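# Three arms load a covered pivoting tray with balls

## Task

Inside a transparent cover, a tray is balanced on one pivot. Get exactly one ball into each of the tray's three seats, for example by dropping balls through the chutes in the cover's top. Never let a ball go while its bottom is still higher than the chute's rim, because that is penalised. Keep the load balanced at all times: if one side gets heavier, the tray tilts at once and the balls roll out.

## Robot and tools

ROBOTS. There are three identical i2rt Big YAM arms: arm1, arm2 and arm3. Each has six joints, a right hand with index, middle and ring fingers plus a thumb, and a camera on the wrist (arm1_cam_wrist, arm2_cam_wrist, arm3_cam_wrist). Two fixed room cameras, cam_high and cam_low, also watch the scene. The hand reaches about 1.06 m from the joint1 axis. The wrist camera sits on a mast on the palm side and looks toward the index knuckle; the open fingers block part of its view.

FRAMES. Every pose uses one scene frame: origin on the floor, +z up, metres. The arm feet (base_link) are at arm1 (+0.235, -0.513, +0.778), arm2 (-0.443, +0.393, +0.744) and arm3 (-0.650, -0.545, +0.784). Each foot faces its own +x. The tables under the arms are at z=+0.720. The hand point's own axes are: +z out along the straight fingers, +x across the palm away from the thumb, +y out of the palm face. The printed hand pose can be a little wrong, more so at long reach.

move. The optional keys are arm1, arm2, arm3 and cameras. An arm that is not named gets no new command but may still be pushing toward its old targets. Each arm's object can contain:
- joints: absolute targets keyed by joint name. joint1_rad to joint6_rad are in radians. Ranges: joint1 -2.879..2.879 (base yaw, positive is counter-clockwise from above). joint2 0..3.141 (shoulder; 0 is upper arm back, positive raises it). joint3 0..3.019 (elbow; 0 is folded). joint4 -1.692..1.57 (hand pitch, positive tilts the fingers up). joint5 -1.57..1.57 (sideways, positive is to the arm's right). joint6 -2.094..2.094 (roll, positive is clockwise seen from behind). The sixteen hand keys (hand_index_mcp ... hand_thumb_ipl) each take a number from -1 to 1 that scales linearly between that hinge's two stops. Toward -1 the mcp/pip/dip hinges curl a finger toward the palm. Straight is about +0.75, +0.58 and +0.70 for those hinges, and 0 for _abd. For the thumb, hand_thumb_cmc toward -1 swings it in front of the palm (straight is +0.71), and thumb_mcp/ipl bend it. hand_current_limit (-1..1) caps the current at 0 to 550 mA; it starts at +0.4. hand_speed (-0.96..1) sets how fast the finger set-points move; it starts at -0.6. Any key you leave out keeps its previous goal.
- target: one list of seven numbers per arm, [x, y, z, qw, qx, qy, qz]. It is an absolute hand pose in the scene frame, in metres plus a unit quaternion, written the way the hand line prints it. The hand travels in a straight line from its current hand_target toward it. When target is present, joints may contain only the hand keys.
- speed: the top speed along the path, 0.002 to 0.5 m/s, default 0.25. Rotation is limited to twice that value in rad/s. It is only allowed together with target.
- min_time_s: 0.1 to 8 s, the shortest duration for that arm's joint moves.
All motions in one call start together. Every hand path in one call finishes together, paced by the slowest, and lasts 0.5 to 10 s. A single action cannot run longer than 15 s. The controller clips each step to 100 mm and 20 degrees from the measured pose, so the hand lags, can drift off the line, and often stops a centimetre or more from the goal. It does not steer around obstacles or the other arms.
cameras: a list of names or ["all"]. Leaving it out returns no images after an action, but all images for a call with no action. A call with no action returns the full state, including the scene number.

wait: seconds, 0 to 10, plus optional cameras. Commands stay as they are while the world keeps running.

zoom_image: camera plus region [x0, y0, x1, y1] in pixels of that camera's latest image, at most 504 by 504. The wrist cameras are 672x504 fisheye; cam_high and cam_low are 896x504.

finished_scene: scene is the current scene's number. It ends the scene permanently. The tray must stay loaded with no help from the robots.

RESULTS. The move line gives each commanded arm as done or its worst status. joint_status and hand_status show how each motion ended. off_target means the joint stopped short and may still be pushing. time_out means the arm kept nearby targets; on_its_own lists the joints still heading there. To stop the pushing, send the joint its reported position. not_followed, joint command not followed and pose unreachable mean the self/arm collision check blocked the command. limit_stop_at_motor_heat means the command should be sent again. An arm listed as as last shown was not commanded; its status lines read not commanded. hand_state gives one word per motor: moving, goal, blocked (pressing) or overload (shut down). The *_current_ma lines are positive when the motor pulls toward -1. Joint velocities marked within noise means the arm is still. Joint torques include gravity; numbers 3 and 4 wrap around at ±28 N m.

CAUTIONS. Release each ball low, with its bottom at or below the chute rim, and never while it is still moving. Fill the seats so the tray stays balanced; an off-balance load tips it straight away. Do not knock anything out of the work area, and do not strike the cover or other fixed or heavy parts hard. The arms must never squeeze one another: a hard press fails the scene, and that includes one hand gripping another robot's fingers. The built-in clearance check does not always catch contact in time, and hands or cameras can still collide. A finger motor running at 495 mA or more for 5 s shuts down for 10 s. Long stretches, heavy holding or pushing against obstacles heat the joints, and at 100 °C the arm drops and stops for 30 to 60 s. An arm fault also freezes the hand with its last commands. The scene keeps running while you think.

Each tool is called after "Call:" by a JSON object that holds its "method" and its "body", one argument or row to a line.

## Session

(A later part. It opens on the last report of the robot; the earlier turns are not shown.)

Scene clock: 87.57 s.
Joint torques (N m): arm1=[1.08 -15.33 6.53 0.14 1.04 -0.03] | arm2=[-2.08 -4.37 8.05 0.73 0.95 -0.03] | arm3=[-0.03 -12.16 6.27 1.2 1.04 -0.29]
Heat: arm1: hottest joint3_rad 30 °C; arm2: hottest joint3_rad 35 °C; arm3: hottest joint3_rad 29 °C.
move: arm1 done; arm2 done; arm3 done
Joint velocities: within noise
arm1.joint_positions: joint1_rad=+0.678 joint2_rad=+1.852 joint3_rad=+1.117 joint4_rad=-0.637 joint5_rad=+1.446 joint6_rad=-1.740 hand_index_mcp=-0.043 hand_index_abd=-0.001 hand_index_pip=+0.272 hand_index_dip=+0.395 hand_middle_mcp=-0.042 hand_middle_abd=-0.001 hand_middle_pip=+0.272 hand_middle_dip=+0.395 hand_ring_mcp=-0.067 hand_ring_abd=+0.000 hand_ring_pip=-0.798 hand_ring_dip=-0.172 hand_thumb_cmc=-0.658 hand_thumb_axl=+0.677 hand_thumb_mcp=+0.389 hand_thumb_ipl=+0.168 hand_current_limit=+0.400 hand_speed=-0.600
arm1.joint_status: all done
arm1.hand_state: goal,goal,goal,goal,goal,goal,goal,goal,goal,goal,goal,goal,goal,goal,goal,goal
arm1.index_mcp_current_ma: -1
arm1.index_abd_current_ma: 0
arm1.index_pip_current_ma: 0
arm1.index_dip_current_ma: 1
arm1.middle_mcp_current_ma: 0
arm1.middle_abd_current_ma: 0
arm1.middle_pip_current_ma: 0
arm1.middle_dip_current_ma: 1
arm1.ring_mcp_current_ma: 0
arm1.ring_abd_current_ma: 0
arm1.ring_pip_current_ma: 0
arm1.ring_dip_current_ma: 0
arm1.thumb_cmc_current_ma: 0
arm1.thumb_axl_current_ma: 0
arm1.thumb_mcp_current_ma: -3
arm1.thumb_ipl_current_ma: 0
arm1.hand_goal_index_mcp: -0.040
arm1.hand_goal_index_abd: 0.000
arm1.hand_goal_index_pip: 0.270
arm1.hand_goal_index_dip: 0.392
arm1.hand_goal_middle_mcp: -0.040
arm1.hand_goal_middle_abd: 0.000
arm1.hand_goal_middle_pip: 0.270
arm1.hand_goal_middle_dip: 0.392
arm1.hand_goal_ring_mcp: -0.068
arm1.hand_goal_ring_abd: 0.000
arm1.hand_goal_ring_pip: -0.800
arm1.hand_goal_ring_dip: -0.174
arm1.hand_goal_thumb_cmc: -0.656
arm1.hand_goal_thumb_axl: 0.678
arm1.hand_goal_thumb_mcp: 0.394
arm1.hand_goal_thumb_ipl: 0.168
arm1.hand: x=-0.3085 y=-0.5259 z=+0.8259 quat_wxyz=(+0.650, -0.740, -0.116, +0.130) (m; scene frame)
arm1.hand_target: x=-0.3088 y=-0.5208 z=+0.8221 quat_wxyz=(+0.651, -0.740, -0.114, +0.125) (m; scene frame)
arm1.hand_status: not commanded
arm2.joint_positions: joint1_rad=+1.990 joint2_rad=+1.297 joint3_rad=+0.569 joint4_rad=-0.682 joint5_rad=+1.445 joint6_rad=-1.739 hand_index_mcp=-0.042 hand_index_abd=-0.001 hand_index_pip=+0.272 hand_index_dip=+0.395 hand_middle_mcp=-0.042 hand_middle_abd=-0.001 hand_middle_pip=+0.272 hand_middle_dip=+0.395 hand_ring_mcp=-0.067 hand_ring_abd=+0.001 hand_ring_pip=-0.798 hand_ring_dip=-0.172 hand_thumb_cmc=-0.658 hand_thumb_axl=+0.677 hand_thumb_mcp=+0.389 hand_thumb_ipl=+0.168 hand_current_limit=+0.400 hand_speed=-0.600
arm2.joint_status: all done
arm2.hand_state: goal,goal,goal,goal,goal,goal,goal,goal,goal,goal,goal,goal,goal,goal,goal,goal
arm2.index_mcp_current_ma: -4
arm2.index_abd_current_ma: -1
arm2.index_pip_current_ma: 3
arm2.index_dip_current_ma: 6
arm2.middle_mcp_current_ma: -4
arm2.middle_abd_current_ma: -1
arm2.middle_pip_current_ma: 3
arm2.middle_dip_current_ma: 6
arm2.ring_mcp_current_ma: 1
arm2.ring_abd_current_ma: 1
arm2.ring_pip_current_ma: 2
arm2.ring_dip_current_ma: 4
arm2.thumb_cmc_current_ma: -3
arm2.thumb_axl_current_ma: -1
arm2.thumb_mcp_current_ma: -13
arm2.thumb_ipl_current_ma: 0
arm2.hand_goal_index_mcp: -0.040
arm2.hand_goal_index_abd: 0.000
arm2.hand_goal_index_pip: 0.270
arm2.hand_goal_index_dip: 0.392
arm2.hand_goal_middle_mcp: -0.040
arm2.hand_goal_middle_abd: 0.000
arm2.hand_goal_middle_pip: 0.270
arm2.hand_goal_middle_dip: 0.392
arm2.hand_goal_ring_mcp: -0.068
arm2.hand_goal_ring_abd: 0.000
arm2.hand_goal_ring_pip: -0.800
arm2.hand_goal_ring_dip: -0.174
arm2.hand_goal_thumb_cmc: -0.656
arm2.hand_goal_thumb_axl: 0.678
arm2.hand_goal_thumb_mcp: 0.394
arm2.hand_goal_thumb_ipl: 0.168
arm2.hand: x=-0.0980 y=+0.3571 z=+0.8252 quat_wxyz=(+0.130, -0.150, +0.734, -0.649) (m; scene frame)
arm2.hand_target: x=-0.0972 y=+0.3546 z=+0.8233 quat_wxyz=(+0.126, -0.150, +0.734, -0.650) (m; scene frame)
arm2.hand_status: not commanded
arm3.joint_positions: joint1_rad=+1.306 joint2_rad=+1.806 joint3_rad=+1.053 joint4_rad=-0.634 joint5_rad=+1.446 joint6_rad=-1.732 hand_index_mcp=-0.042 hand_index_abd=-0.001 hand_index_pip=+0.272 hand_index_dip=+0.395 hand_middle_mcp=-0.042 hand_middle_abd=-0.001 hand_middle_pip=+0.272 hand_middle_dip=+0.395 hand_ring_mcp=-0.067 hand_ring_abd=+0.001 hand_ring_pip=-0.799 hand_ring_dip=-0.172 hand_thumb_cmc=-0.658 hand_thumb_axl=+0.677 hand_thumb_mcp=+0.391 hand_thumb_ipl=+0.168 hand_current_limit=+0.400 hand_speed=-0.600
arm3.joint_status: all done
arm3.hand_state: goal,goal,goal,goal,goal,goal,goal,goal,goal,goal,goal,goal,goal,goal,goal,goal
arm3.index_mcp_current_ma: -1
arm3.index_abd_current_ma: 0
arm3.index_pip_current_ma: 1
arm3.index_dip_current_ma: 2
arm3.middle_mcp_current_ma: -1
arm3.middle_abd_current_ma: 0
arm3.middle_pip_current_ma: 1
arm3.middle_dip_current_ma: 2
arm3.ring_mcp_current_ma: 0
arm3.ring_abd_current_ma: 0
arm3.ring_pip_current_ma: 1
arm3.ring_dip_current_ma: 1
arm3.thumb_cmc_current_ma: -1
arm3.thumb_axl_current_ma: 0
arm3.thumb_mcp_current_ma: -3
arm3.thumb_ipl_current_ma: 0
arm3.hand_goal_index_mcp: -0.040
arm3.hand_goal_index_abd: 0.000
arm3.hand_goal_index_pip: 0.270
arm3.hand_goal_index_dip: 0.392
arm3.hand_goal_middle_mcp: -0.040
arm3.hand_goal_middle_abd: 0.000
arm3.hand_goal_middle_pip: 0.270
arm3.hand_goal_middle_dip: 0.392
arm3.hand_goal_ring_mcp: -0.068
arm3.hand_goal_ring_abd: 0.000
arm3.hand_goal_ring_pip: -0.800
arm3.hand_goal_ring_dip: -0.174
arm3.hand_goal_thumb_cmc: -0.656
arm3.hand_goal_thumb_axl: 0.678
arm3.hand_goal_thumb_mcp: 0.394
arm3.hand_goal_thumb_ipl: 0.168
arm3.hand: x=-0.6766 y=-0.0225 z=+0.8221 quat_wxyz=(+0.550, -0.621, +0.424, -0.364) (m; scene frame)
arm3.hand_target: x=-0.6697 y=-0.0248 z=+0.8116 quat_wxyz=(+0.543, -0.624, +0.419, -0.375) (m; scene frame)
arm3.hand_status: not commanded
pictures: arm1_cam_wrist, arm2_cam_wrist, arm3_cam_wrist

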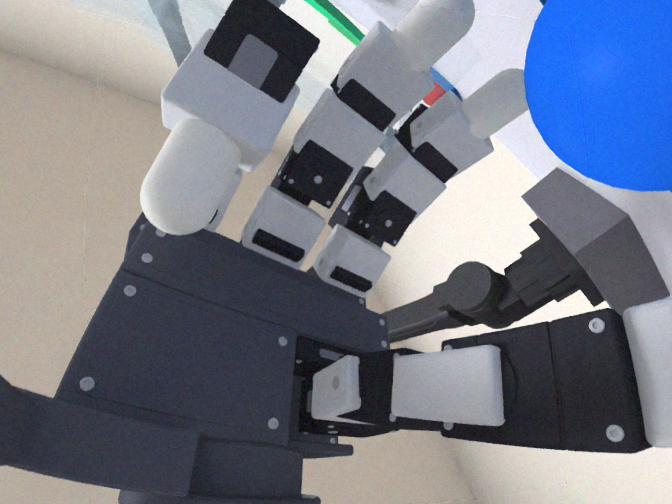

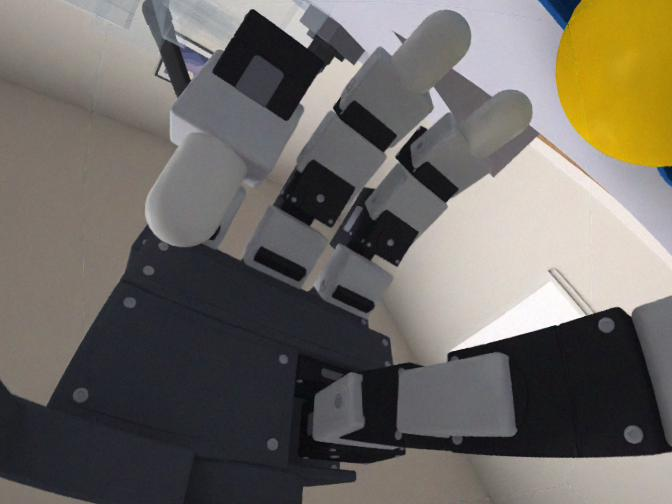

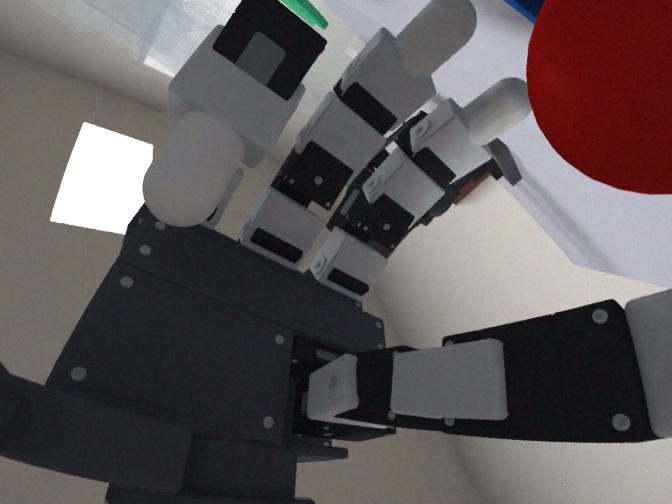

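Call:
{"method": "move", "body": {
  "arm1": {"joints":{"joint2_rad":1.902,"joint3_rad":1.106,"joint4_rad":-0.571,"hand_index_mcp":-0.1,"hand_middle_mcp":-0.1,"hand_thumb_mcp":0.36},"min_time_s":1.2},
  "arm2": {"joints":{"joint2_rad":1.371,"joint3_rad":0.533,"joint4_rad":-0.571,"hand_index_mcp":-0.1,"hand_middle_mcp":-0.1,"hand_thumb_mcp":0.36},"min_time_s":1.2},
  "arm3": {"joints":{"joint1_rad":1.293,"joint2_rad":1.874,"joint3_rad":1.048,"joint4_rad":-0.570,"hand_index_mcp":-0.1,"hand_middle_mcp":-0.1,"hand_thumb_mcp":0.36},"min_time_s":1.2},
  "cameras": ["arm1_cam_wrist","arm2_cam_wrist","arm3_cam_wrist"]
}}

Scene clock: 140.10 s.
Joint torques (N m): arm1=[1.2 -14.86 6.22 0.25 0.96 0] | arm2=[-2.08 -4.66 7.25 0.76 0.94 -0.03] | arm3=[-0.26 -12.45 5.76 1.21 1.04 -0.29]
Heat: arm1: hottest joint2_rad 30 °C; arm2: hottest joint3_rad 34 °C; arm3: hottest joint3_rad 29 °C.
move: arm1 done; arm2 done; arm3 done
Joint velocities: within noise
arm1.joint_positions: joint1_rad=+0.678 joint2_rad=+1.886 joint3_rad=+1.108 joint4_rad=-0.583 joint5_rad=+1.448 joint6_rad=-1.742 hand_index_mcp=-0.102 hand_index_abd=-0.007 hand_index_pip=+0.270 hand_index_dip=+0.392 hand_middle_mcp=-0.101 hand_middle_abd=-0.001 hand_middle_pip=+0.272 hand_middle_dip=+0.395 hand_ring_mcp=-0.067 hand_ring_abd=+0.000 hand_ring_pip=-0.798 hand_ring_dip=-0.172 hand_thumb_cmc=-0.658 hand_thumb_axl=+0.677 hand_thumb_mcp=+0.361 hand_thumb_ipl=+0.168 hand_current_limit=+0.400 hand_speed=-0.600
arm1.joint_status: all done
arm1.hand_state: goal,goal,goal,goal,goal,goal,goal,goal,goal,goal,goal,goal,goal,goal,goal,goal
arm1.index_mcp_current_ma: 0
arm1.index_abd_current_ma: -2
arm1.index_pip_current_ma: 0
arm1.index_dip_current_ma: 0
arm1.middle_mcp_current_ma: 0
arm1.middle_abd_current_ma: 0
arm1.middle_pip_current_ma: 0
arm1.middle_dip_current_ma: 1
arm1.ring_mcp_current_ma: 0
arm1.ring_abd_current_ma: 0
arm1.ring_pip_current_ma: 0
arm1.ring_dip_current_ma: 0
arm1.thumb_cmc_current_ma: 0
arm1.thumb_axl_current_ma: 0
arm1.thumb_mcp_current_ma: 0
arm1.thumb_ipl_current_ma: 0
arm1.hand_goal_index_mcp: -0.100
arm1.hand_goal_index_abd: 0.000
arm1.hand_goal_index_pip: 0.270
arm1.hand_goal_index_dip: 0.392
arm1.hand_goal_middle_mcp: -0.100
arm1.hand_goal_middle_abd: 0.000
arm1.hand_goal_middle_pip: 0.270
arm1.hand_goal_middle_dip: 0.392
arm1.hand_goal_ring_mcp: -0.068
arm1.hand_goal_ring_abd: 0.000
arm1.hand_goal_ring_pip: -0.800
arm1.hand_goal_ring_dip: -0.174
arm1.hand_goal_thumb_cmc: -0.656
arm1.hand_goal_thumb_axl: 0.678
arm1.hand_goal_thumb_mcp: 0.360
arm1.hand_goal_thumb_ipl: 0.168
arm1.hand: x=-0.3105 y=-0.5264 z=+0.8084 quat_wxyz=(+0.650, -0.739, -0.113, +0.133) (m; scene frame)
arm1.hand_target: x=-0.3101 y=-0.5212 z=+0.8003 quat_wxyz=(+0.651, -0.740, -0.113, +0.127) (m; scene frame)
arm1.hand_status: not commanded
arm2.joint_positions: joint1_rad=+1.990 joint2_rad=+1.361 joint3_rad=+0.533 joint4_rad=-0.581 joint5_rad=+1.445 joint6_rad=-1.739 hand_index_mcp=-0.101 hand_index_abd=-0.001 hand_index_pip=+0.272 hand_index_dip=+0.395 hand_middle_mcp=-0.101 hand_middle_abd=-0.001 hand_middle_pip=+0.272 hand_middle_dip=+0.395 hand_ring_mcp=-0.067 hand_ring_abd=+0.001 hand_ring_pip=-0.798 hand_ring_dip=-0.172 hand_thumb_cmc=-0.658 hand_thumb_axl=+0.677 hand_thumb_mcp=+0.361 hand_thumb_ipl=+0.168 hand_current_limit=+0.400 hand_speed=-0.600
arm2.joint_status: all done
arm2.hand_state: goal,goal,goal,goal,goal,goal,goal,goal,goal,goal,goal,goal,goal,goal,goal,goal
arm2.index_mcp_current_ma: -2
arm2.index_abd_current_ma: -1
arm2.index_pip_current_ma: 3
arm2.index_dip_current_ma: 6
arm2.middle_mcp_current_ma: -2
arm2.middle_abd_current_ma: -1
arm2.middle_pip_current_ma: 3
arm2.middle_dip_current_ma: 6
arm2.ring_mcp_current_ma: 1
arm2.ring_abd_current_ma: 1
arm2.ring_pip_current_ma: 2
arm2.ring_dip_current_ma: 4
arm2.thumb_cmc_current_ma: -3
arm2.thumb_axl_current_ma: -1
arm2.thumb_mcp_current_ma: 1
arm2.thumb_ipl_current_ma: 0
arm2.hand_goal_index_mcp: -0.100
arm2.hand_goal_index_abd: 0.000
arm2.hand_goal_index_pip: 0.270
arm2.hand_goal_index_dip: 0.392
arm2.hand_goal_middle_mcp: -0.100
arm2.hand_goal_middle_abd: 0.000
arm2.hand_goal_middle_pip: 0.270
arm2.hand_goal_middle_dip: 0.392
arm2.hand_goal_ring_mcp: -0.068
arm2.hand_goal_ring_abd: 0.000
arm2.hand_goal_ring_pip: -0.800
arm2.hand_goal_ring_dip: -0.174
arm2.hand_goal_thumb_cmc: -0.656
arm2.hand_goal_thumb_axl: 0.678
arm2.hand_goal_thumb_mcp: 0.360
arm2.hand_goal_thumb_ipl: 0.168
arm2.hand: x=-0.1002 y=+0.3562 z=+0.7996 quat_wxyz=(+0.130, -0.150, +0.735, -0.649) (m; scene frame)
arm2.hand_target: x=-0.1000 y=+0.3536 z=+0.7973 quat_wxyz=(+0.125, -0.150, +0.734, -0.650) (m; scene frame)
arm2.hand_status: not commanded
arm3.joint_positions: joint1_rad=+1.306 joint2_rad=+1.851 joint3_rad=+1.053 joint4_rad=-0.579 joint5_rad=+1.447 joint6_rad=-1.732 hand_index_mcp=-0.101 hand_index_abd=-0.001 hand_index_pip=+0.272 hand_index_dip=+0.395 hand_middle_mcp=-0.101 hand_middle_abd=-0.001 hand_middle_pip=+0.272 hand_middle_dip=+0.395 hand_ring_mcp=-0.067 hand_ring_abd=+0.001 hand_ring_pip=-0.799 hand_ring_dip=-0.172 hand_thumb_cmc=-0.658 hand_thumb_axl=+0.677 hand_thumb_mcp=+0.360 hand_thumb_ipl=+0.168 hand_current_limit=+0.400 hand_speed=-0.600
arm3.joint_status: all done
arm3.hand_state: goal,goal,goal,goal,goal,goal,goal,goal,goal,goal,goal,goal,goal,goal,goal,goal
arm3.index_mcp_current_ma: -1
arm3.index_abd_current_ma: 0
arm3.index_pip_current_ma: 1
arm3.index_dip_current_ma: 2
arm3.middle_mcp_current_ma: -1
arm3.middle_abd_current_ma: 0
arm3.middle_pip_current_ma: 1
arm3.middle_dip_current_ma: 2
arm3.ring_mcp_current_ma: 0
arm3.ring_abd_current_ma: 0
arm3.ring_pip_current_ma: 1
arm3.ring_dip_current_ma: 1
arm3.thumb_cmc_current_ma: -1
arm3.thumb_axl_current_ma: 0
arm3.thumb_mcp_current_ma: 0
arm3.thumb_ipl_current_ma: 0
arm3.hand_goal_index_mcp: -0.100
arm3.hand_goal_index_abd: 0.000
arm3.hand_goal_index_pip: 0.270
arm3.hand_goal_index_dip: 0.392
arm3.hand_goal_middle_mcp: -0.100
arm3.hand_goal_middle_abd: 0.000
arm3.hand_goal_middle_pip: 0.270
arm3.hand_goal_middle_dip: 0.392
arm3.hand_goal_ring_mcp: -0.068
arm3.hand_goal_ring_abd: 0.000
arm3.hand_goal_ring_pip: -0.800
arm3.hand_goal_ring_dip: -0.174
arm3.hand_goal_thumb_cmc: -0.656
arm3.hand_goal_thumb_axl: 0.678
arm3.hand_goal_thumb_mcp: 0.360
arm3.hand_goal_thumb_ipl: 0.168
arm3.hand: x=-0.6781 y=-0.0178 z=+0.8028 quat_wxyz=(+0.552, -0.619, +0.426, -0.362) (m; scene frame)
arm3.hand_target: x=-0.6701 y=-0.0217 z=+0.7903 quat_wxyz=(+0.543, -0.623, +0.421, -0.375) (m; scene frame)
arm3.hand_status: not commanded
pictures: arm1_cam_wrist, arm2_cam_wrist, arm3_cam_wrist

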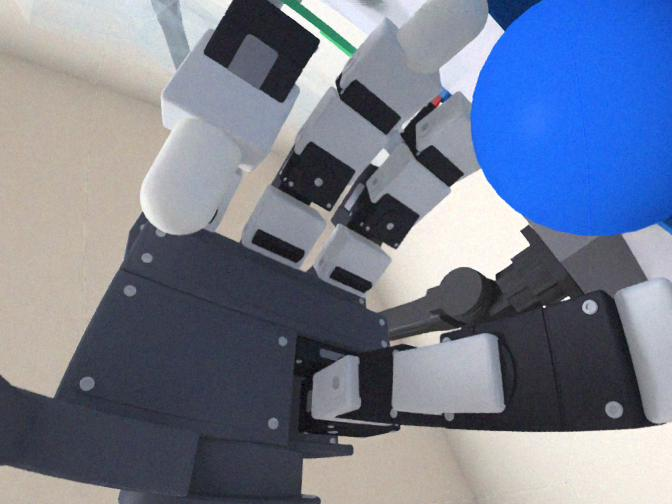

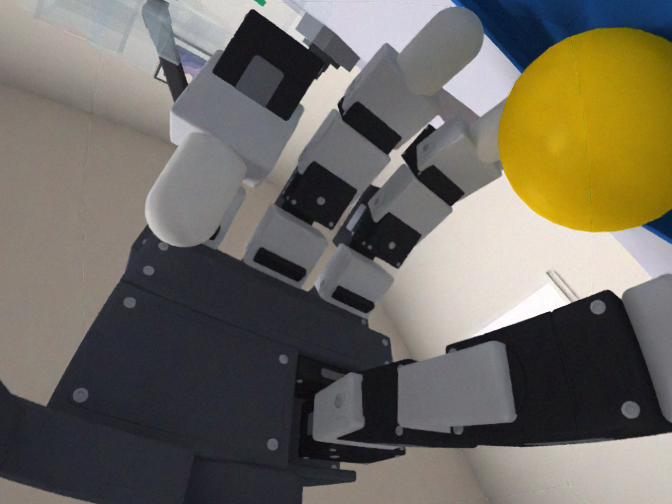

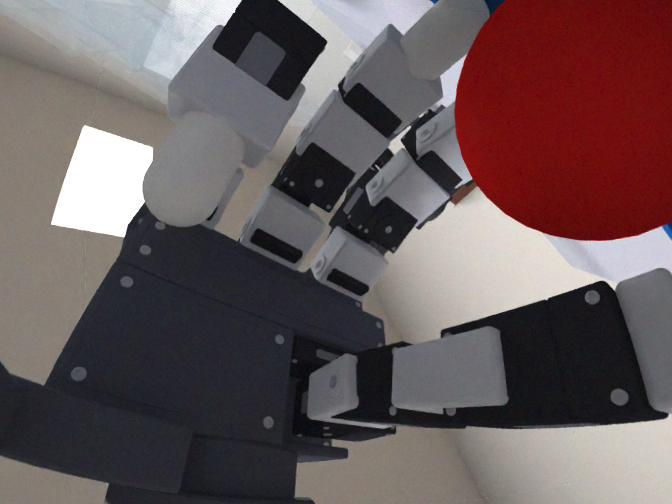

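Call:
{"method": "zoom_image", "body": {
  "camera": "arm1_cam_wrist",
  "region": [432, 0, 672, 250]
}}

Call:
{"method": "zoom_image", "body": {
  "camera": "arm2_cam_wrist",
  "region": [432, 0, 672, 250]
}}

Call:
{"method": "zoom_image", "body": {
  "camera": "arm3_cam_wrist",
  "region": [432, 0, 672, 250]
}}

Scaled by 2.016 from the camera's 672x504 image, which has a finer 960x720 frame.

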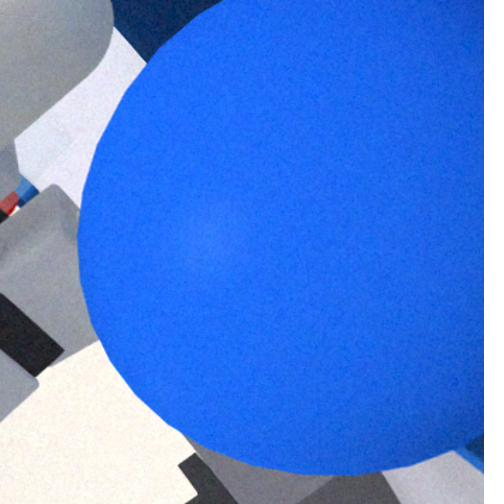

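Scaled by 2.016 from the camera's 672x504 image, which has a finer 960x720 frame.

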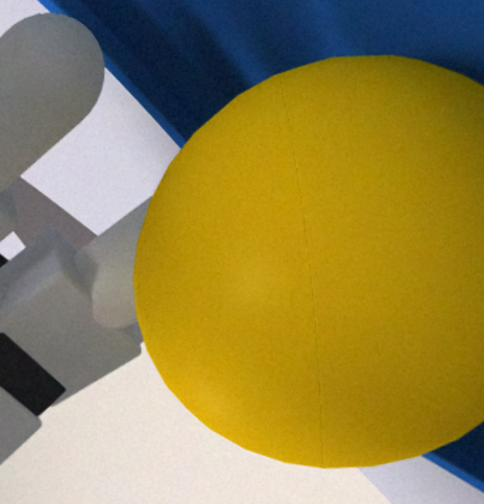

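Scaled by 2.016 from the camera's 672x504 image, which has a finer 960x720 frame.

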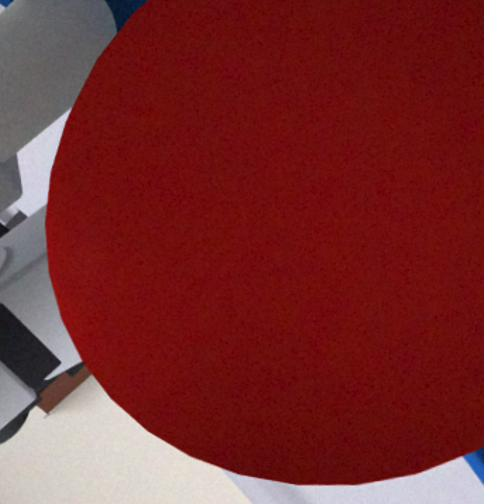

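Call:
{"method": "move", "body": {
  "arm1": {"joints":{"joint1_rad":0.694,"joint3_rad":1.097,"joint4_rad":-0.564},"min_time_s":1.0},
  "arm2": {"joints":{"joint1_rad":1.953,"joint2_rad":1.448,"joint3_rad":0.588,"joint4_rad":-0.533},"min_time_s":1.2},
  "arm3": {"joints":{"joint1_rad":1.334,"joint2_rad":1.835,"joint3_rad":1.024,"joint4_rad":-0.558},"min_time_s":1.0},
  "cameras": ["arm1_cam_wrist","arm2_cam_wrist","arm3_cam_wrist"]
}}

Call:
{"method": "zoom_image", "body": {
  "camera": "arm2_cam_wrist",
  "region": [432, 0, 672, 250]
}}

Call:
{"method": "zoom_image", "body": {
  "camera": "arm3_cam_wrist",
  "region": [432, 0, 672, 250]
}}

Scene clock: 185.97 s.
Joint torques (N m): arm1=[2.9 -14.86 5.89 0.16 0.79 0] | arm2=[-2.08 -4.01 9.92 0.8 0.4 -0.01] | arm3=[1.67 -14.33 5.7 1.18 0.95 -0.28]
Heat: arm1: hottest joint3_rad 30 °C; arm2: hottest joint3_rad 35 °C; arm3: hottest joint5_rad 30 °C.
move: arm1 done; arm2 done; arm3 done
Joint velocities: within noise
arm1.joint_positions: joint1_rad=+0.680 joint2_rad=+1.886 joint3_rad=+1.102 joint4_rad=-0.573 joint5_rad=+1.452 joint6_rad=-1.742 hand_index_mcp=-0.099 hand_index_abd=-0.007 hand_index_pip=+0.268 hand_index_dip=+0.390 hand_middle_mcp=-0.102 hand_middle_abd=-0.001 hand_middle_pip=+0.272 hand_middle_dip=+0.395 hand_ring_mcp=-0.067 hand_ring_abd=+0.000 hand_ring_pip=-0.798 hand_ring_dip=-0.172 hand_thumb_cmc=-0.658 hand_thumb_axl=+0.677 hand_thumb_mcp=+0.361 hand_thumb_ipl=+0.168 hand_current_limit=+0.400 hand_speed=-0.600
arm1.joint_status: all done
arm1.hand_state: goal,goal,goal,goal,goal,goal,goal,goal,goal,goal,goal,goal,goal,goal,goal,goal
arm1.index_mcp_current_ma: 0
arm1.index_abd_current_ma: -2
arm1.index_pip_current_ma: 0
arm1.index_dip_current_ma: 0
arm1.middle_mcp_current_ma: 0
arm1.middle_abd_current_ma: 0
arm1.middle_pip_current_ma: 0
arm1.middle_dip_current_ma: 1
arm1.ring_mcp_current_ma: 0
arm1.ring_abd_current_ma: 0
arm1.ring_pip_current_ma: 0
arm1.ring_dip_current_ma: 0
arm1.thumb_cmc_current_ma: 0
arm1.thumb_axl_current_ma: 0
arm1.thumb_mcp_current_ma: 0
arm1.thumb_ipl_current_ma: 0
arm1.hand_goal_index_mcp: -0.100
arm1.hand_goal_index_abd: 0.000
arm1.hand_goal_index_pip: 0.270
arm1.hand_goal_index_dip: 0.392
arm1.hand_goal_middle_mcp: -0.100
arm1.hand_goal_middle_abd: 0.000
arm1.hand_goal_middle_pip: 0.270
arm1.hand_goal_middle_dip: 0.392
arm1.hand_goal_ring_mcp: -0.068
arm1.hand_goal_ring_abd: 0.000
arm1.hand_goal_ring_pip: -0.800
arm1.hand_goal_ring_dip: -0.174
arm1.hand_goal_thumb_cmc: -0.656
arm1.hand_goal_thumb_axl: 0.678
arm1.hand_goal_thumb_mcp: 0.360
arm1.hand_goal_thumb_ipl: 0.168
arm1.hand: x=-0.3097 y=-0.5264 z=+0.8078 quat_wxyz=(+0.651, -0.738, -0.112, +0.135) (m; scene frame)
arm1.hand_target: x=-0.3069 y=-0.5337 z=+0.7978 quat_wxyz=(+0.650, -0.738, -0.123, +0.134) (m; scene frame)
arm1.hand_status: not commanded
arm2.joint_positions: joint1_rad=+1.962 joint2_rad=+1.424 joint3_rad=+0.556 joint4_rad=-0.545 joint5_rad=+1.460 joint6_rad=-1.741 hand_index_mcp=-0.124 hand_index_abd=-0.038 hand_index_pip=+0.247 hand_index_dip=+0.373 hand_middle_mcp=-0.102 hand_middle_abd=-0.001 hand_middle_pip=+0.272 hand_middle_dip=+0.395 hand_ring_mcp=-0.067 hand_ring_abd=+0.001 hand_ring_pip=-0.798 hand_ring_dip=-0.172 hand_thumb_cmc=-0.658 hand_thumb_axl=+0.677 hand_thumb_mcp=+0.361 hand_thumb_ipl=+0.168 hand_current_limit=+0.400 hand_speed=-0.600
arm2.joint_status: all done
arm2.hand_state: blocked,blocked,blocked,goal,goal,goal,goal,goal,goal,goal,goal,goal,goal,goal,goal,goal
arm2.index_mcp_current_ma: -69
arm2.index_abd_current_ma: -95
arm2.index_pip_current_ma: -60
arm2.index_dip_current_ma: -50
arm2.middle_mcp_current_ma: -2
arm2.middle_abd_current_ma: -1
arm2.middle_pip_current_ma: 3
arm2.middle_dip_current_ma: 6
arm2.ring_mcp_current_ma: 1
arm2.ring_abd_current_ma: 1
arm2.ring_pip_current_ma: 2
arm2.ring_dip_current_ma: 4
arm2.thumb_cmc_current_ma: -3
arm2.thumb_axl_current_ma: -1
arm2.thumb_mcp_current_ma: 1
arm2.thumb_ipl_current_ma: 0
arm2.hand_goal_index_mcp: -0.100
arm2.hand_goal_index_abd: 0.000
arm2.hand_goal_index_pip: 0.270
arm2.hand_goal_index_dip: 0.392
arm2.hand_goal_middle_mcp: -0.100
arm2.hand_goal_middle_abd: 0.000
arm2.hand_goal_middle_pip: 0.270
arm2.hand_goal_middle_dip: 0.392
arm2.hand_goal_ring_mcp: -0.068
arm2.hand_goal_ring_abd: 0.000
arm2.hand_goal_ring_pip: -0.800
arm2.hand_goal_ring_dip: -0.174
arm2.hand_goal_thumb_cmc: -0.656
arm2.hand_goal_thumb_axl: 0.678
arm2.hand_goal_thumb_mcp: 0.360
arm2.hand_goal_thumb_ipl: 0.168
arm2.hand: x=-0.0901 y=+0.3490 z=+0.7916 quat_wxyz=(+0.119, -0.140, +0.732, -0.656) (m; scene frame)
arm2.hand_target: x=-0.0767 y=+0.3524 z=+0.7917 quat_wxyz=(+0.122, -0.134, +0.737, -0.651) (m; scene frame)
arm2.hand_status: not commanded
arm3.joint_positions: joint1_rad=+1.318 joint2_rad=+1.839 joint3_rad=+1.029 joint4_rad=-0.566 joint5_rad=+1.449 joint6_rad=-1.732 hand_index_mcp=-0.094 hand_index_abd=+0.006 hand_index_pip=+0.274 hand_index_dip=+0.393 hand_middle_mcp=-0.101 hand_middle_abd=-0.001 hand_middle_pip=+0.272 hand_middle_dip=+0.395 hand_ring_mcp=-0.067 hand_ring_abd=+0.001 hand_ring_pip=-0.799 hand_ring_dip=-0.172 hand_thumb_cmc=-0.658 hand_thumb_axl=+0.677 hand_thumb_mcp=+0.360 hand_thumb_ipl=+0.168 hand_current_limit=+0.400 hand_speed=-0.600
arm3.joint_status: all done
arm3.hand_state: goal,goal,goal,goal,goal,goal,goal,goal,goal,goal,goal,goal,goal,goal,goal,goal
arm3.index_mcp_current_ma: 5
arm3.index_abd_current_ma: 4
arm3.index_pip_current_ma: 3
arm3.index_dip_current_ma: 1
arm3.middle_mcp_current_ma: -1
arm3.middle_abd_current_ma: 0
arm3.middle_pip_current_ma: 1
arm3.middle_dip_current_ma: 2
arm3.ring_mcp_current_ma: 0
arm3.ring_abd_current_ma: 0
arm3.ring_pip_current_ma: 1
arm3.ring_dip_current_ma: 1
arm3.thumb_cmc_current_ma: -1
arm3.thumb_axl_current_ma: 0
arm3.thumb_mcp_current_ma: 0
arm3.thumb_ipl_current_ma: 0
arm3.hand_goal_index_mcp: -0.100
arm3.hand_goal_index_abd: 0.000
arm3.hand_goal_index_pip: 0.270
arm3.hand_goal_index_dip: 0.392
arm3.hand_goal_middle_mcp: -0.100
arm3.hand_goal_middle_abd: 0.000
arm3.hand_goal_middle_pip: 0.270
arm3.hand_goal_middle_dip: 0.392
arm3.hand_goal_ring_mcp: -0.068
arm3.hand_goal_ring_abd: 0.000
arm3.hand_goal_ring_pip: -0.800
arm3.hand_goal_ring_dip: -0.174
arm3.hand_goal_thumb_cmc: -0.656
arm3.hand_goal_thumb_axl: 0.678
arm3.hand_goal_thumb_mcp: 0.360
arm3.hand_goal_thumb_ipl: 0.168
arm3.hand: x=-0.6819 y=-0.0247 z=+0.8023 quat_wxyz=(+0.555, -0.620, +0.423, -0.358) (m; scene frame)
arm3.hand_target: x=-0.6896 y=-0.0270 z=+0.8021 quat_wxyz=(+0.556, -0.626, +0.415, -0.355) (m; scene frame)
arm3.hand_status: not commanded
pictures: arm1_cam_wrist, arm2_cam_wrist, arm3_cam_wrist

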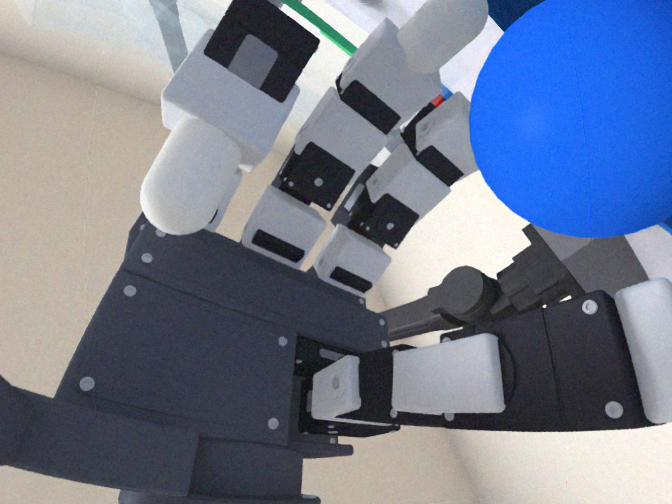

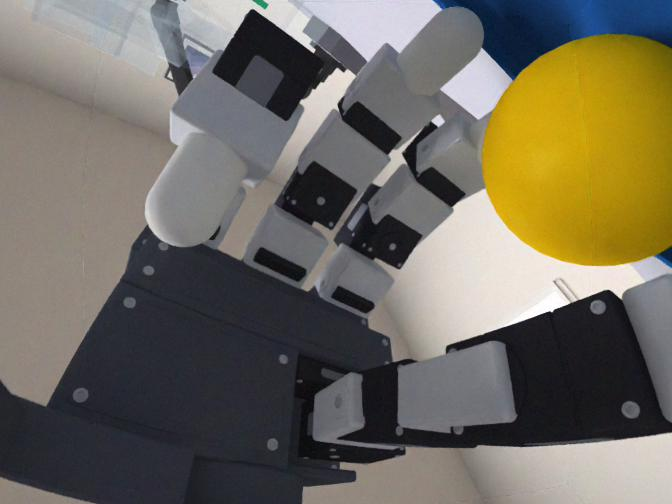

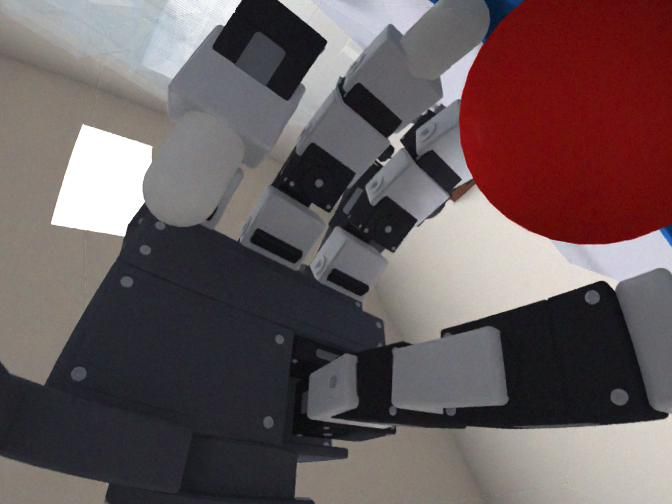

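Scaled by 2.016 from the camera's 672x504 image, which has a finer 960x720 frame.

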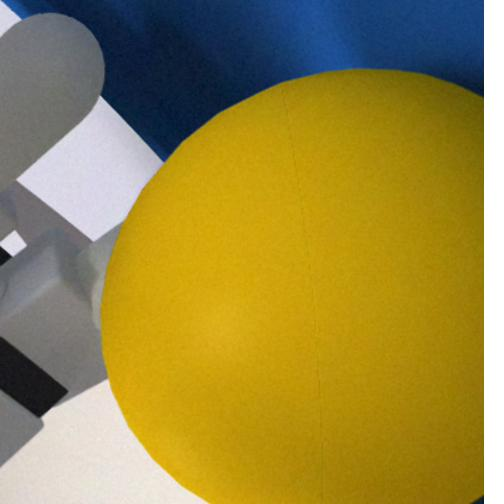

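Scaled by 2.016 from the camera's 672x504 image, which has a finer 960x720 frame.

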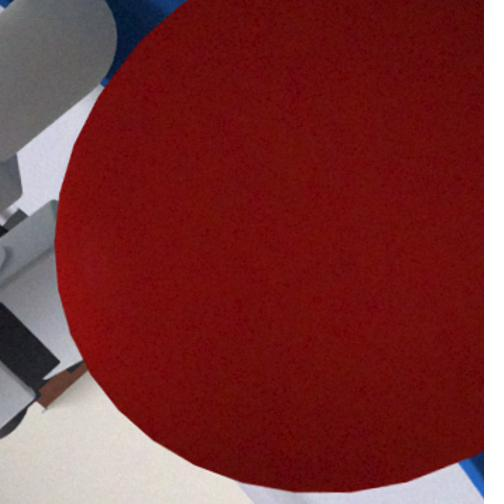

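Call:
{"method": "move", "body": {
  "cameras": ["cam_high","cam_low"]
}}

Call:
{"method": "zoom_image", "body": {
  "camera": "cam_high",
  "region": [90, 150, 250, 260]
}}

Scene clock: 187.80 s.
Joint torques (N m): arm1=[3.02 -14.8 5.91 0.1 0.78 0.01] | arm2=[-2.2 -4.07 9.89 0.83 0.4 -0.01] | arm3=[1.61 -14.21 5.7 1.14 0.94 -0.28]
Heat: arm1: hottest joint3_rad 30 °C; arm2: hottest joint3_rad 35 °C; arm3: hottest joint5_rad 30 °C.
Joint velocities: within noise
arm1.joint_positions: joint1_rad=+0.680 joint2_rad=+1.886 joint3_rad=+1.102 joint4_rad=-0.573 joint5_rad=+1.452 joint6_rad=-1.742 hand_index_mcp=-0.099 hand_index_abd=-0.007 hand_index_pip=+0.268 hand_index_dip=+0.390 hand_middle_mcp=-0.102 hand_middle_abd=-0.001 hand_middle_pip=+0.272 hand_middle_dip=+0.395 hand_ring_mcp=-0.067 hand_ring_abd=+0.000 hand_ring_pip=-0.798 hand_ring_dip=-0.172 hand_thumb_cmc=-0.658 hand_thumb_axl=+0.677 hand_thumb_mcp=+0.361 hand_thumb_ipl=+0.168 hand_current_limit=+0.400 hand_speed=-0.600
arm1.joint_status: all done
arm1.hand_state: goal,goal,goal,goal,goal,goal,goal,goal,goal,goal,goal,goal,goal,goal,goal,goal
arm1.index_mcp_current_ma: 0
arm1.index_abd_current_ma: -2
arm1.index_pip_current_ma: 0
arm1.index_dip_current_ma: 0
arm1.middle_mcp_current_ma: 0
arm1.middle_abd_current_ma: 0
arm1.middle_pip_current_ma: 0
arm1.middle_dip_current_ma: 1
arm1.ring_mcp_current_ma: 0
arm1.ring_abd_current_ma: 0
arm1.ring_pip_current_ma: 0
arm1.ring_dip_current_ma: 0
arm1.thumb_cmc_current_ma: 0
arm1.thumb_axl_current_ma: 0
arm1.thumb_mcp_current_ma: 0
arm1.thumb_ipl_current_ma: 0
arm1.hand_goal_index_mcp: -0.100
arm1.hand_goal_index_abd: 0.000
arm1.hand_goal_index_pip: 0.270
arm1.hand_goal_index_dip: 0.392
arm1.hand_goal_middle_mcp: -0.100
arm1.hand_goal_middle_abd: 0.000
arm1.hand_goal_middle_pip: 0.270
arm1.hand_goal_middle_dip: 0.392
arm1.hand_goal_ring_mcp: -0.068
arm1.hand_goal_ring_abd: 0.000
arm1.hand_goal_ring_pip: -0.800
arm1.hand_goal_ring_dip: -0.174
arm1.hand_goal_thumb_cmc: -0.656
arm1.hand_goal_thumb_axl: 0.678
arm1.hand_goal_thumb_mcp: 0.360
arm1.hand_goal_thumb_ipl: 0.168
arm1.hand: x=-0.3097 y=-0.5264 z=+0.8078 quat_wxyz=(+0.651, -0.738, -0.112, +0.135) (m; scene frame)
arm1.hand_target: x=-0.3069 y=-0.5337 z=+0.7978 quat_wxyz=(+0.650, -0.738, -0.123, +0.134) (m; scene frame)
arm1.hand_status: not commanded
arm2.joint_positions: joint1_rad=+1.962 joint2_rad=+1.424 joint3_rad=+0.556 joint4_rad=-0.545 joint5_rad=+1.460 joint6_rad=-1.741 hand_index_mcp=-0.124 hand_index_abd=-0.038 hand_index_pip=+0.247 hand_index_dip=+0.373 hand_middle_mcp=-0.102 hand_middle_abd=-0.001 hand_middle_pip=+0.272 hand_middle_dip=+0.395 hand_ring_mcp=-0.067 hand_ring_abd=+0.001 hand_ring_pip=-0.798 hand_ring_dip=-0.172 hand_thumb_cmc=-0.658 hand_thumb_axl=+0.677 hand_thumb_mcp=+0.361 hand_thumb_ipl=+0.168 hand_current_limit=+0.400 hand_speed=-0.600
arm2.joint_status: all done
arm2.hand_state: blocked,blocked,blocked,goal,goal,goal,goal,goal,goal,goal,goal,goal,goal,goal,goal,goal
arm2.index_mcp_current_ma: -69
arm2.index_abd_current_ma: -95
arm2.index_pip_current_ma: -60
arm2.index_dip_current_ma: -50
arm2.middle_mcp_current_ma: -2
arm2.middle_abd_current_ma: -1
arm2.middle_pip_current_ma: 3
arm2.middle_dip_current_ma: 6
arm2.ring_mcp_current_ma: 1
arm2.ring_abd_current_ma: 1
arm2.ring_pip_current_ma: 2
arm2.ring_dip_current_ma: 4
arm2.thumb_cmc_current_ma: -3
arm2.thumb_axl_current_ma: -1
arm2.thumb_mcp_current_ma: 1
arm2.thumb_ipl_current_ma: 0
arm2.hand_goal_index_mcp: -0.100
arm2.hand_goal_index_abd: 0.000
arm2.hand_goal_index_pip: 0.270
arm2.hand_goal_index_dip: 0.392
arm2.hand_goal_middle_mcp: -0.100
arm2.hand_goal_middle_abd: 0.000
arm2.hand_goal_middle_pip: 0.270
arm2.hand_goal_middle_dip: 0.392
arm2.hand_goal_ring_mcp: -0.068
arm2.hand_goal_ring_abd: 0.000
arm2.hand_goal_ring_pip: -0.800
arm2.hand_goal_ring_dip: -0.174
arm2.hand_goal_thumb_cmc: -0.656
arm2.hand_goal_thumb_axl: 0.678
arm2.hand_goal_thumb_mcp: 0.360
arm2.hand_goal_thumb_ipl: 0.168
arm2.hand: x=-0.0901 y=+0.3490 z=+0.7916 quat_wxyz=(+0.119, -0.140, +0.732, -0.656) (m; scene frame)
arm2.hand_target: x=-0.0767 y=+0.3524 z=+0.7917 quat_wxyz=(+0.122, -0.134, +0.737, -0.651) (m; scene frame)
arm2.hand_status: not commanded
arm3.joint_positions: joint1_rad=+1.318 joint2_rad=+1.839 joint3_rad=+1.029 joint4_rad=-0.566 joint5_rad=+1.449 joint6_rad=-1.732 hand_index_mcp=-0.094 hand_index_abd=+0.006 hand_index_pip=+0.274 hand_index_dip=+0.393 hand_middle_mcp=-0.101 hand_middle_abd=-0.001 hand_middle_pip=+0.272 hand_middle_dip=+0.395 hand_ring_mcp=-0.067 hand_ring_abd=+0.001 hand_ring_pip=-0.799 hand_ring_dip=-0.172 hand_thumb_cmc=-0.658 hand_thumb_axl=+0.677 hand_thumb_mcp=+0.360 hand_thumb_ipl=+0.168 hand_current_limit=+0.400 hand_speed=-0.600
arm3.joint_status: all done
arm3.hand_state: goal,goal,goal,goal,goal,goal,goal,goal,goal,goal,goal,goal,goal,goal,goal,goal
arm3.index_mcp_current_ma: 5
arm3.index_abd_current_ma: 4
arm3.index_pip_current_ma: 3
arm3.index_dip_current_ma: 1
arm3.middle_mcp_current_ma: -1
arm3.middle_abd_current_ma: 0
arm3.middle_pip_current_ma: 1
arm3.middle_dip_current_ma: 2
arm3.ring_mcp_current_ma: 0
arm3.ring_abd_current_ma: 0
arm3.ring_pip_current_ma: 1
arm3.ring_dip_current_ma: 1
arm3.thumb_cmc_current_ma: -1
arm3.thumb_axl_current_ma: 0
arm3.thumb_mcp_current_ma: 0
arm3.thumb_ipl_current_ma: 0
arm3.hand_goal_index_mcp: -0.100
arm3.hand_goal_index_abd: 0.000
arm3.hand_goal_index_pip: 0.270
arm3.hand_goal_index_dip: 0.392
arm3.hand_goal_middle_mcp: -0.100
arm3.hand_goal_middle_abd: 0.000
arm3.hand_goal_middle_pip: 0.270
arm3.hand_goal_middle_dip: 0.392
arm3.hand_goal_ring_mcp: -0.068
arm3.hand_goal_ring_abd: 0.000
arm3.hand_goal_ring_pip: -0.800
arm3.hand_goal_ring_dip: -0.174
arm3.hand_goal_thumb_cmc: -0.656
arm3.hand_goal_thumb_axl: 0.678
arm3.hand_goal_thumb_mcp: 0.360
arm3.hand_goal_thumb_ipl: 0.168
arm3.hand: x=-0.6819 y=-0.0247 z=+0.8023 quat_wxyz=(+0.555, -0.620, +0.423, -0.358) (m; scene frame)
arm3.hand_target: x=-0.6896 y=-0.0270 z=+0.8021 quat_wxyz=(+0.556, -0.626, +0.415, -0.355) (m; scene frame)
arm3.hand_status: not commanded
pictures: cam_high, cam_low

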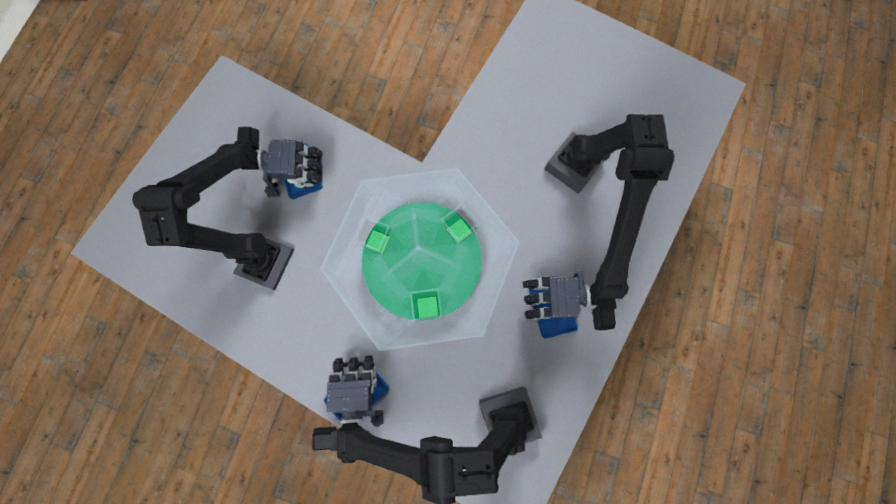

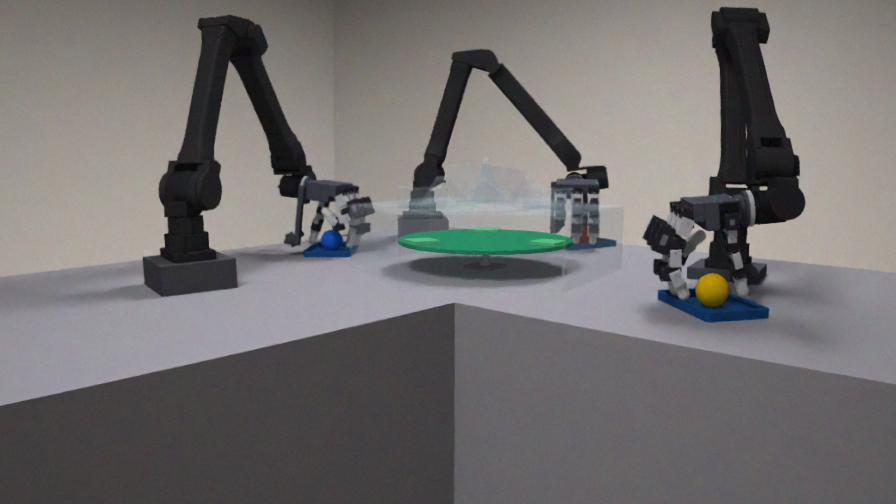

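Scaled by 3.150 from the camera's 896x504 image, which has a finer 1280x720 frame.

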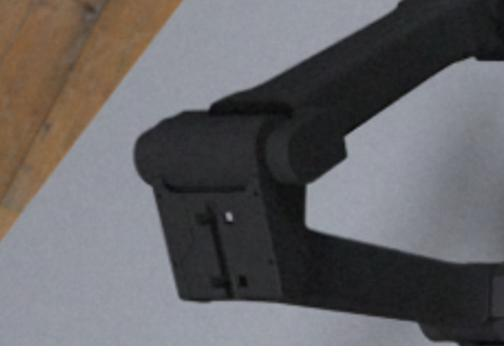

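Call:
{"method": "zoom_image", "body": {
  "camera": "cam_low",
  "region": [620, 170, 800, 330]
}}

Call:
{"method": "zoom_image", "body": {
  "camera": "cam_high",
  "region": [310, 340, 410, 430]
}}

Scaled by 2.800 from the camera's 896x504 image, which has a finer 1280x720 frame.

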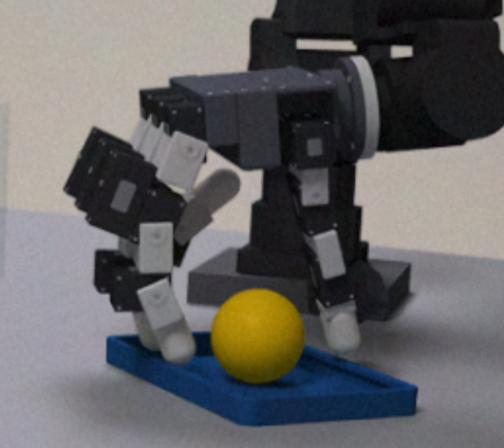

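Scaled by 5.040 from the camera's 896x504 image, which has a finer 1280x720 frame.

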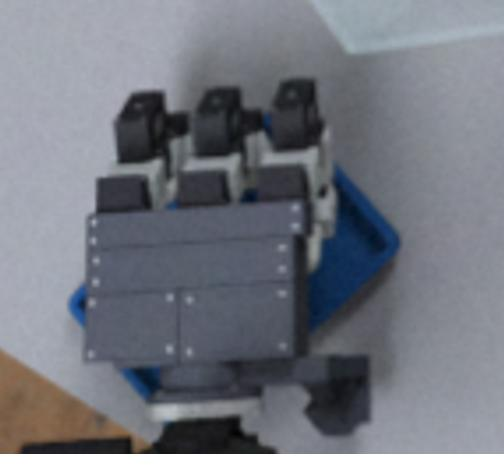

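Call:
{"method": "move", "body": {
  "arm1": {"joints":{"joint1_rad":0.703,"joint3_rad":1.092,"hand_index_mcp":-0.2,"hand_middle_mcp":-0.2,"hand_thumb_mcp":0.31},"min_time_s":1.0},
  "arm2": {"joints":{"joint1_rad":1.974,"joint2_rad":1.461,"joint3_rad":0.618,"joint4_rad":-0.544,"hand_index_mcp":-0.2,"hand_middle_mcp":-0.2,"hand_thumb_mcp":0.31},"min_time_s":1.2},
  "arm3": {"joints":{"joint1_rad":1.345,"joint2_rad":1.822,"joint3_rad":1.010,"joint4_rad":-0.553,"hand_index_mcp":-0.2,"hand_middle_mcp":-0.2,"hand_thumb_mcp":0.31},"min_time_s":1.0},
  "cameras": ["arm1_cam_wrist","arm2_cam_wrist","arm3_cam_wrist"]
}}

Scene clock: 215.23 s.
Joint torques (N m): arm1=[3.14 -14.62 5.55 0.09 0.69 0.01] | arm2=[-1.03 -5.3 10.81 0.28 0.81 0] | arm3=[1.67 -14.04 5.71 1.17 0.92 -0.28]
Heat: arm1: hottest joint3_rad 30 °C; arm2: hottest joint3_rad 37 °C; arm3: hottest joint5_rad 30 °C.
move: arm1 off_target; arm2 done; arm3 done
Joint velocities: within noise
arm1.joint_positions: joint1_rad=+0.686 joint2_rad=+1.886 joint3_rad=+1.101 joint4_rad=-0.572 joint5_rad=+1.455 joint6_rad=-1.742 hand_index_mcp=-0.171 hand_index_abd=+0.001 hand_index_pip=+0.278 hand_index_dip=+0.394 hand_middle_mcp=-0.200 hand_middle_abd=-0.001 hand_middle_pip=+0.272 hand_middle_dip=+0.395 hand_ring_mcp=-0.067 hand_ring_abd=+0.000 hand_ring_pip=-0.798 hand_ring_dip=-0.172 hand_thumb_cmc=-0.658 hand_thumb_axl=+0.677 hand_thumb_mcp=+0.311 hand_thumb_ipl=+0.168 hand_current_limit=+0.400 hand_speed=-0.600
arm1.joint_status: hand_index_mcp off_target (ended at -0.171, target -0.200); the others done
arm1.hand_state: blocked,goal,goal,goal,goal,goal,goal,goal,goal,goal,goal,goal,goal,goal,goal,goal
arm1.index_mcp_current_ma: 32
arm1.index_abd_current_ma: 0
arm1.index_pip_current_ma: 3
arm1.index_dip_current_ma: 0
arm1.middle_mcp_current_ma: 0
arm1.middle_abd_current_ma: 0
arm1.middle_pip_current_ma: 0
arm1.middle_dip_current_ma: 1
arm1.ring_mcp_current_ma: 0
arm1.ring_abd_current_ma: 0
arm1.ring_pip_current_ma: 0
arm1.ring_dip_current_ma: 0
arm1.thumb_cmc_current_ma: 0
arm1.thumb_axl_current_ma: 0
arm1.thumb_mcp_current_ma: 0
arm1.thumb_ipl_current_ma: 0
arm1.hand_goal_index_mcp: -0.200
arm1.hand_goal_index_abd: 0.000
arm1.hand_goal_index_pip: 0.270
arm1.hand_goal_index_dip: 0.392
arm1.hand_goal_middle_mcp: -0.200
arm1.hand_goal_middle_abd: 0.000
arm1.hand_goal_middle_pip: 0.270
arm1.hand_goal_middle_dip: 0.392
arm1.hand_goal_ring_mcp: -0.068
arm1.hand_goal_ring_abd: 0.000
arm1.hand_goal_ring_pip: -0.800
arm1.hand_goal_ring_dip: -0.174
arm1.hand_goal_thumb_cmc: -0.656
arm1.hand_goal_thumb_axl: 0.678
arm1.hand_goal_thumb_mcp: 0.310
arm1.hand_goal_thumb_ipl: 0.168
arm1.hand: x=-0.3095 y=-0.5295 z=+0.8080 quat_wxyz=(+0.652, -0.737, -0.114, +0.137) (m; scene frame)
arm1.hand_target: x=-0.3047 y=-0.5380 z=+0.7963 quat_wxyz=(+0.649, -0.737, -0.128, +0.135) (m; scene frame)
arm1.hand_status: not commanded
arm2.joint_positions: joint1_rad=+1.966 joint2_rad=+1.450 joint3_rad=+0.576 joint4_rad=-0.542 joint5_rad=+1.448 joint6_rad=-1.742 hand_index_mcp=-0.204 hand_index_abd=-0.003 hand_index_pip=+0.268 hand_index_dip=+0.389 hand_middle_mcp=-0.201 hand_middle_abd=-0.001 hand_middle_pip=+0.272 hand_middle_dip=+0.395 hand_ring_mcp=-0.067 hand_ring_abd=+0.001 hand_ring_pip=-0.798 hand_ring_dip=-0.172 hand_thumb_cmc=-0.659 hand_thumb_axl=+0.677 hand_thumb_mcp=+0.306 hand_thumb_ipl=+0.167 hand_current_limit=+0.400 hand_speed=-0.600
arm2.joint_status: all done
arm2.hand_state: goal,goal,goal,goal,goal,goal,goal,goal,goal,goal,goal,goal,goal,goal,goal,goal
arm2.index_mcp_current_ma: -8
arm2.index_abd_current_ma: -5
arm2.index_pip_current_ma: -4
arm2.index_dip_current_ma: -5
arm2.middle_mcp_current_ma: -1
arm2.middle_abd_current_ma: -1
arm2.middle_pip_current_ma: 3
arm2.middle_dip_current_ma: 6
arm2.ring_mcp_current_ma: 1
arm2.ring_abd_current_ma: 1
arm2.ring_pip_current_ma: 2
arm2.ring_dip_current_ma: 4
arm2.thumb_cmc_current_ma: -5
arm2.thumb_axl_current_ma: -1
arm2.thumb_mcp_current_ma: -9
arm2.thumb_ipl_current_ma: -1
arm2.hand_goal_index_mcp: -0.200
arm2.hand_goal_index_abd: 0.000
arm2.hand_goal_index_pip: 0.270
arm2.hand_goal_index_dip: 0.392
arm2.hand_goal_middle_mcp: -0.200
arm2.hand_goal_middle_abd: 0.000
arm2.hand_goal_middle_pip: 0.270
arm2.hand_goal_middle_dip: 0.392
arm2.hand_goal_ring_mcp: -0.068
arm2.hand_goal_ring_abd: 0.000
arm2.hand_goal_ring_pip: -0.800
arm2.hand_goal_ring_dip: -0.174
arm2.hand_goal_thumb_cmc: -0.656
arm2.hand_goal_thumb_axl: 0.678
arm2.hand_goal_thumb_mcp: 0.310
arm2.hand_goal_thumb_ipl: 0.168
arm2.hand: x=-0.0830 y=+0.3543 z=+0.7877 quat_wxyz=(+0.119, -0.145, +0.735, -0.652) (m; scene frame)
arm2.hand_target: x=-0.0657 y=+0.3639 z=+0.7961 quat_wxyz=(+0.131, -0.140, +0.736, -0.650) (m; scene frame)
arm2.hand_status: not commanded
arm3.joint_positions: joint1_rad=+1.330 joint2_rad=+1.824 joint3_rad=+1.016 joint4_rad=-0.561 joint5_rad=+1.450 joint6_rad=-1.732 hand_index_mcp=-0.188 hand_index_abd=+0.005 hand_index_pip=+0.278 hand_index_dip=+0.395 hand_middle_mcp=-0.200 hand_middle_abd=-0.001 hand_middle_pip=+0.272 hand_middle_dip=+0.395 hand_ring_mcp=-0.067 hand_ring_abd=+0.001 hand_ring_pip=-0.799 hand_ring_dip=-0.172 hand_thumb_cmc=-0.658 hand_thumb_axl=+0.677 hand_thumb_mcp=+0.311 hand_thumb_ipl=+0.168 hand_current_limit=+0.400 hand_speed=-0.600
arm3.joint_status: all done
arm3.hand_state: goal,goal,goal,goal,goal,goal,goal,goal,goal,goal,goal,goal,goal,goal,goal,goal
arm3.index_mcp_current_ma: 16
arm3.index_abd_current_ma: 4
arm3.index_pip_current_ma: 7
arm3.index_dip_current_ma: 2
arm3.middle_mcp_current_ma: 0
arm3.middle_abd_current_ma: 0
arm3.middle_pip_current_ma: 1
arm3.middle_dip_current_ma: 2
arm3.ring_mcp_current_ma: 0
arm3.ring_abd_current_ma: 0
arm3.ring_pip_current_ma: 1
arm3.ring_dip_current_ma: 1
arm3.thumb_cmc_current_ma: -1
arm3.thumb_axl_current_ma: 0
arm3.thumb_mcp_current_ma: 0
arm3.thumb_ipl_current_ma: 0
arm3.hand_goal_index_mcp: -0.200
arm3.hand_goal_index_abd: 0.000
arm3.hand_goal_index_pip: 0.270
arm3.hand_goal_index_dip: 0.392
arm3.hand_goal_middle_mcp: -0.200
arm3.hand_goal_middle_abd: 0.000
arm3.hand_goal_middle_pip: 0.270
arm3.hand_goal_middle_dip: 0.392
arm3.hand_goal_ring_mcp: -0.068
arm3.hand_goal_ring_abd: 0.000
arm3.hand_goal_ring_pip: -0.800
arm3.hand_goal_ring_dip: -0.174
arm3.hand_goal_thumb_cmc: -0.656
arm3.hand_goal_thumb_axl: 0.678
arm3.hand_goal_thumb_mcp: 0.310
arm3.hand_goal_thumb_ipl: 0.168
arm3.hand: x=-0.6863 y=-0.0285 z=+0.8054 quat_wxyz=(+0.559, -0.621, +0.421, -0.353) (m; scene frame)
arm3.hand_target: x=-0.6937 y=-0.0311 z=+0.8043 quat_wxyz=(+0.559, -0.628, +0.413, -0.351) (m; scene frame)
arm3.hand_status: not commanded
pictures: arm1_cam_wrist, arm2_cam_wrist, arm3_cam_wrist

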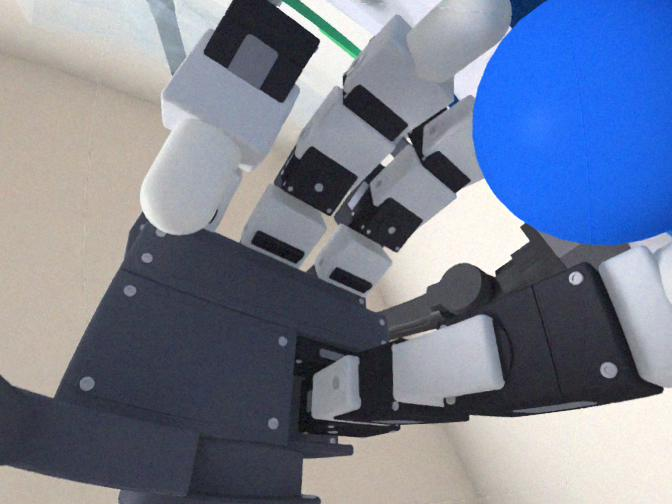

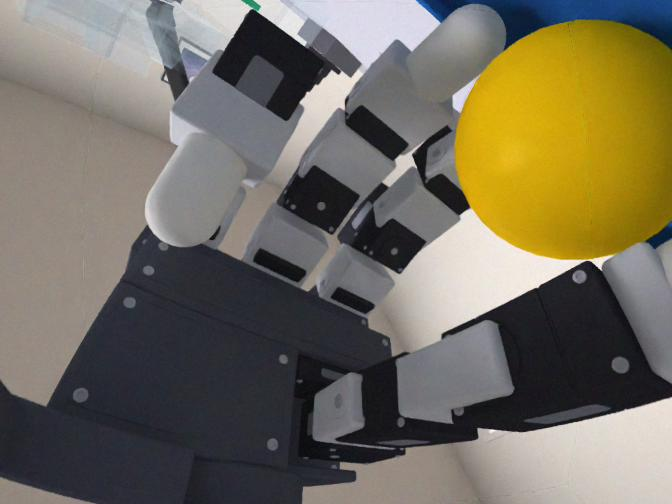

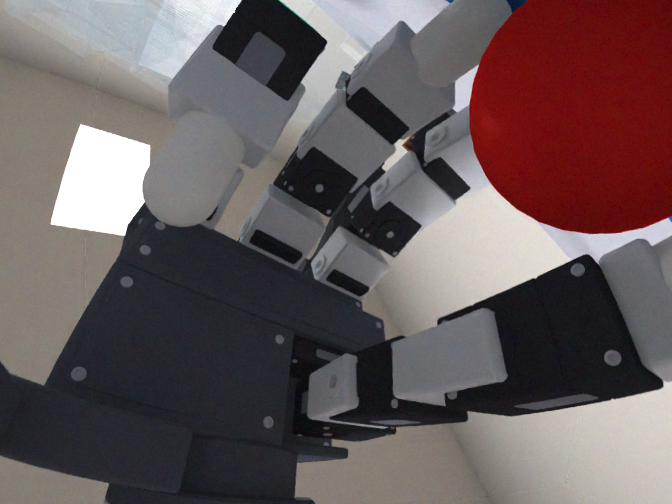

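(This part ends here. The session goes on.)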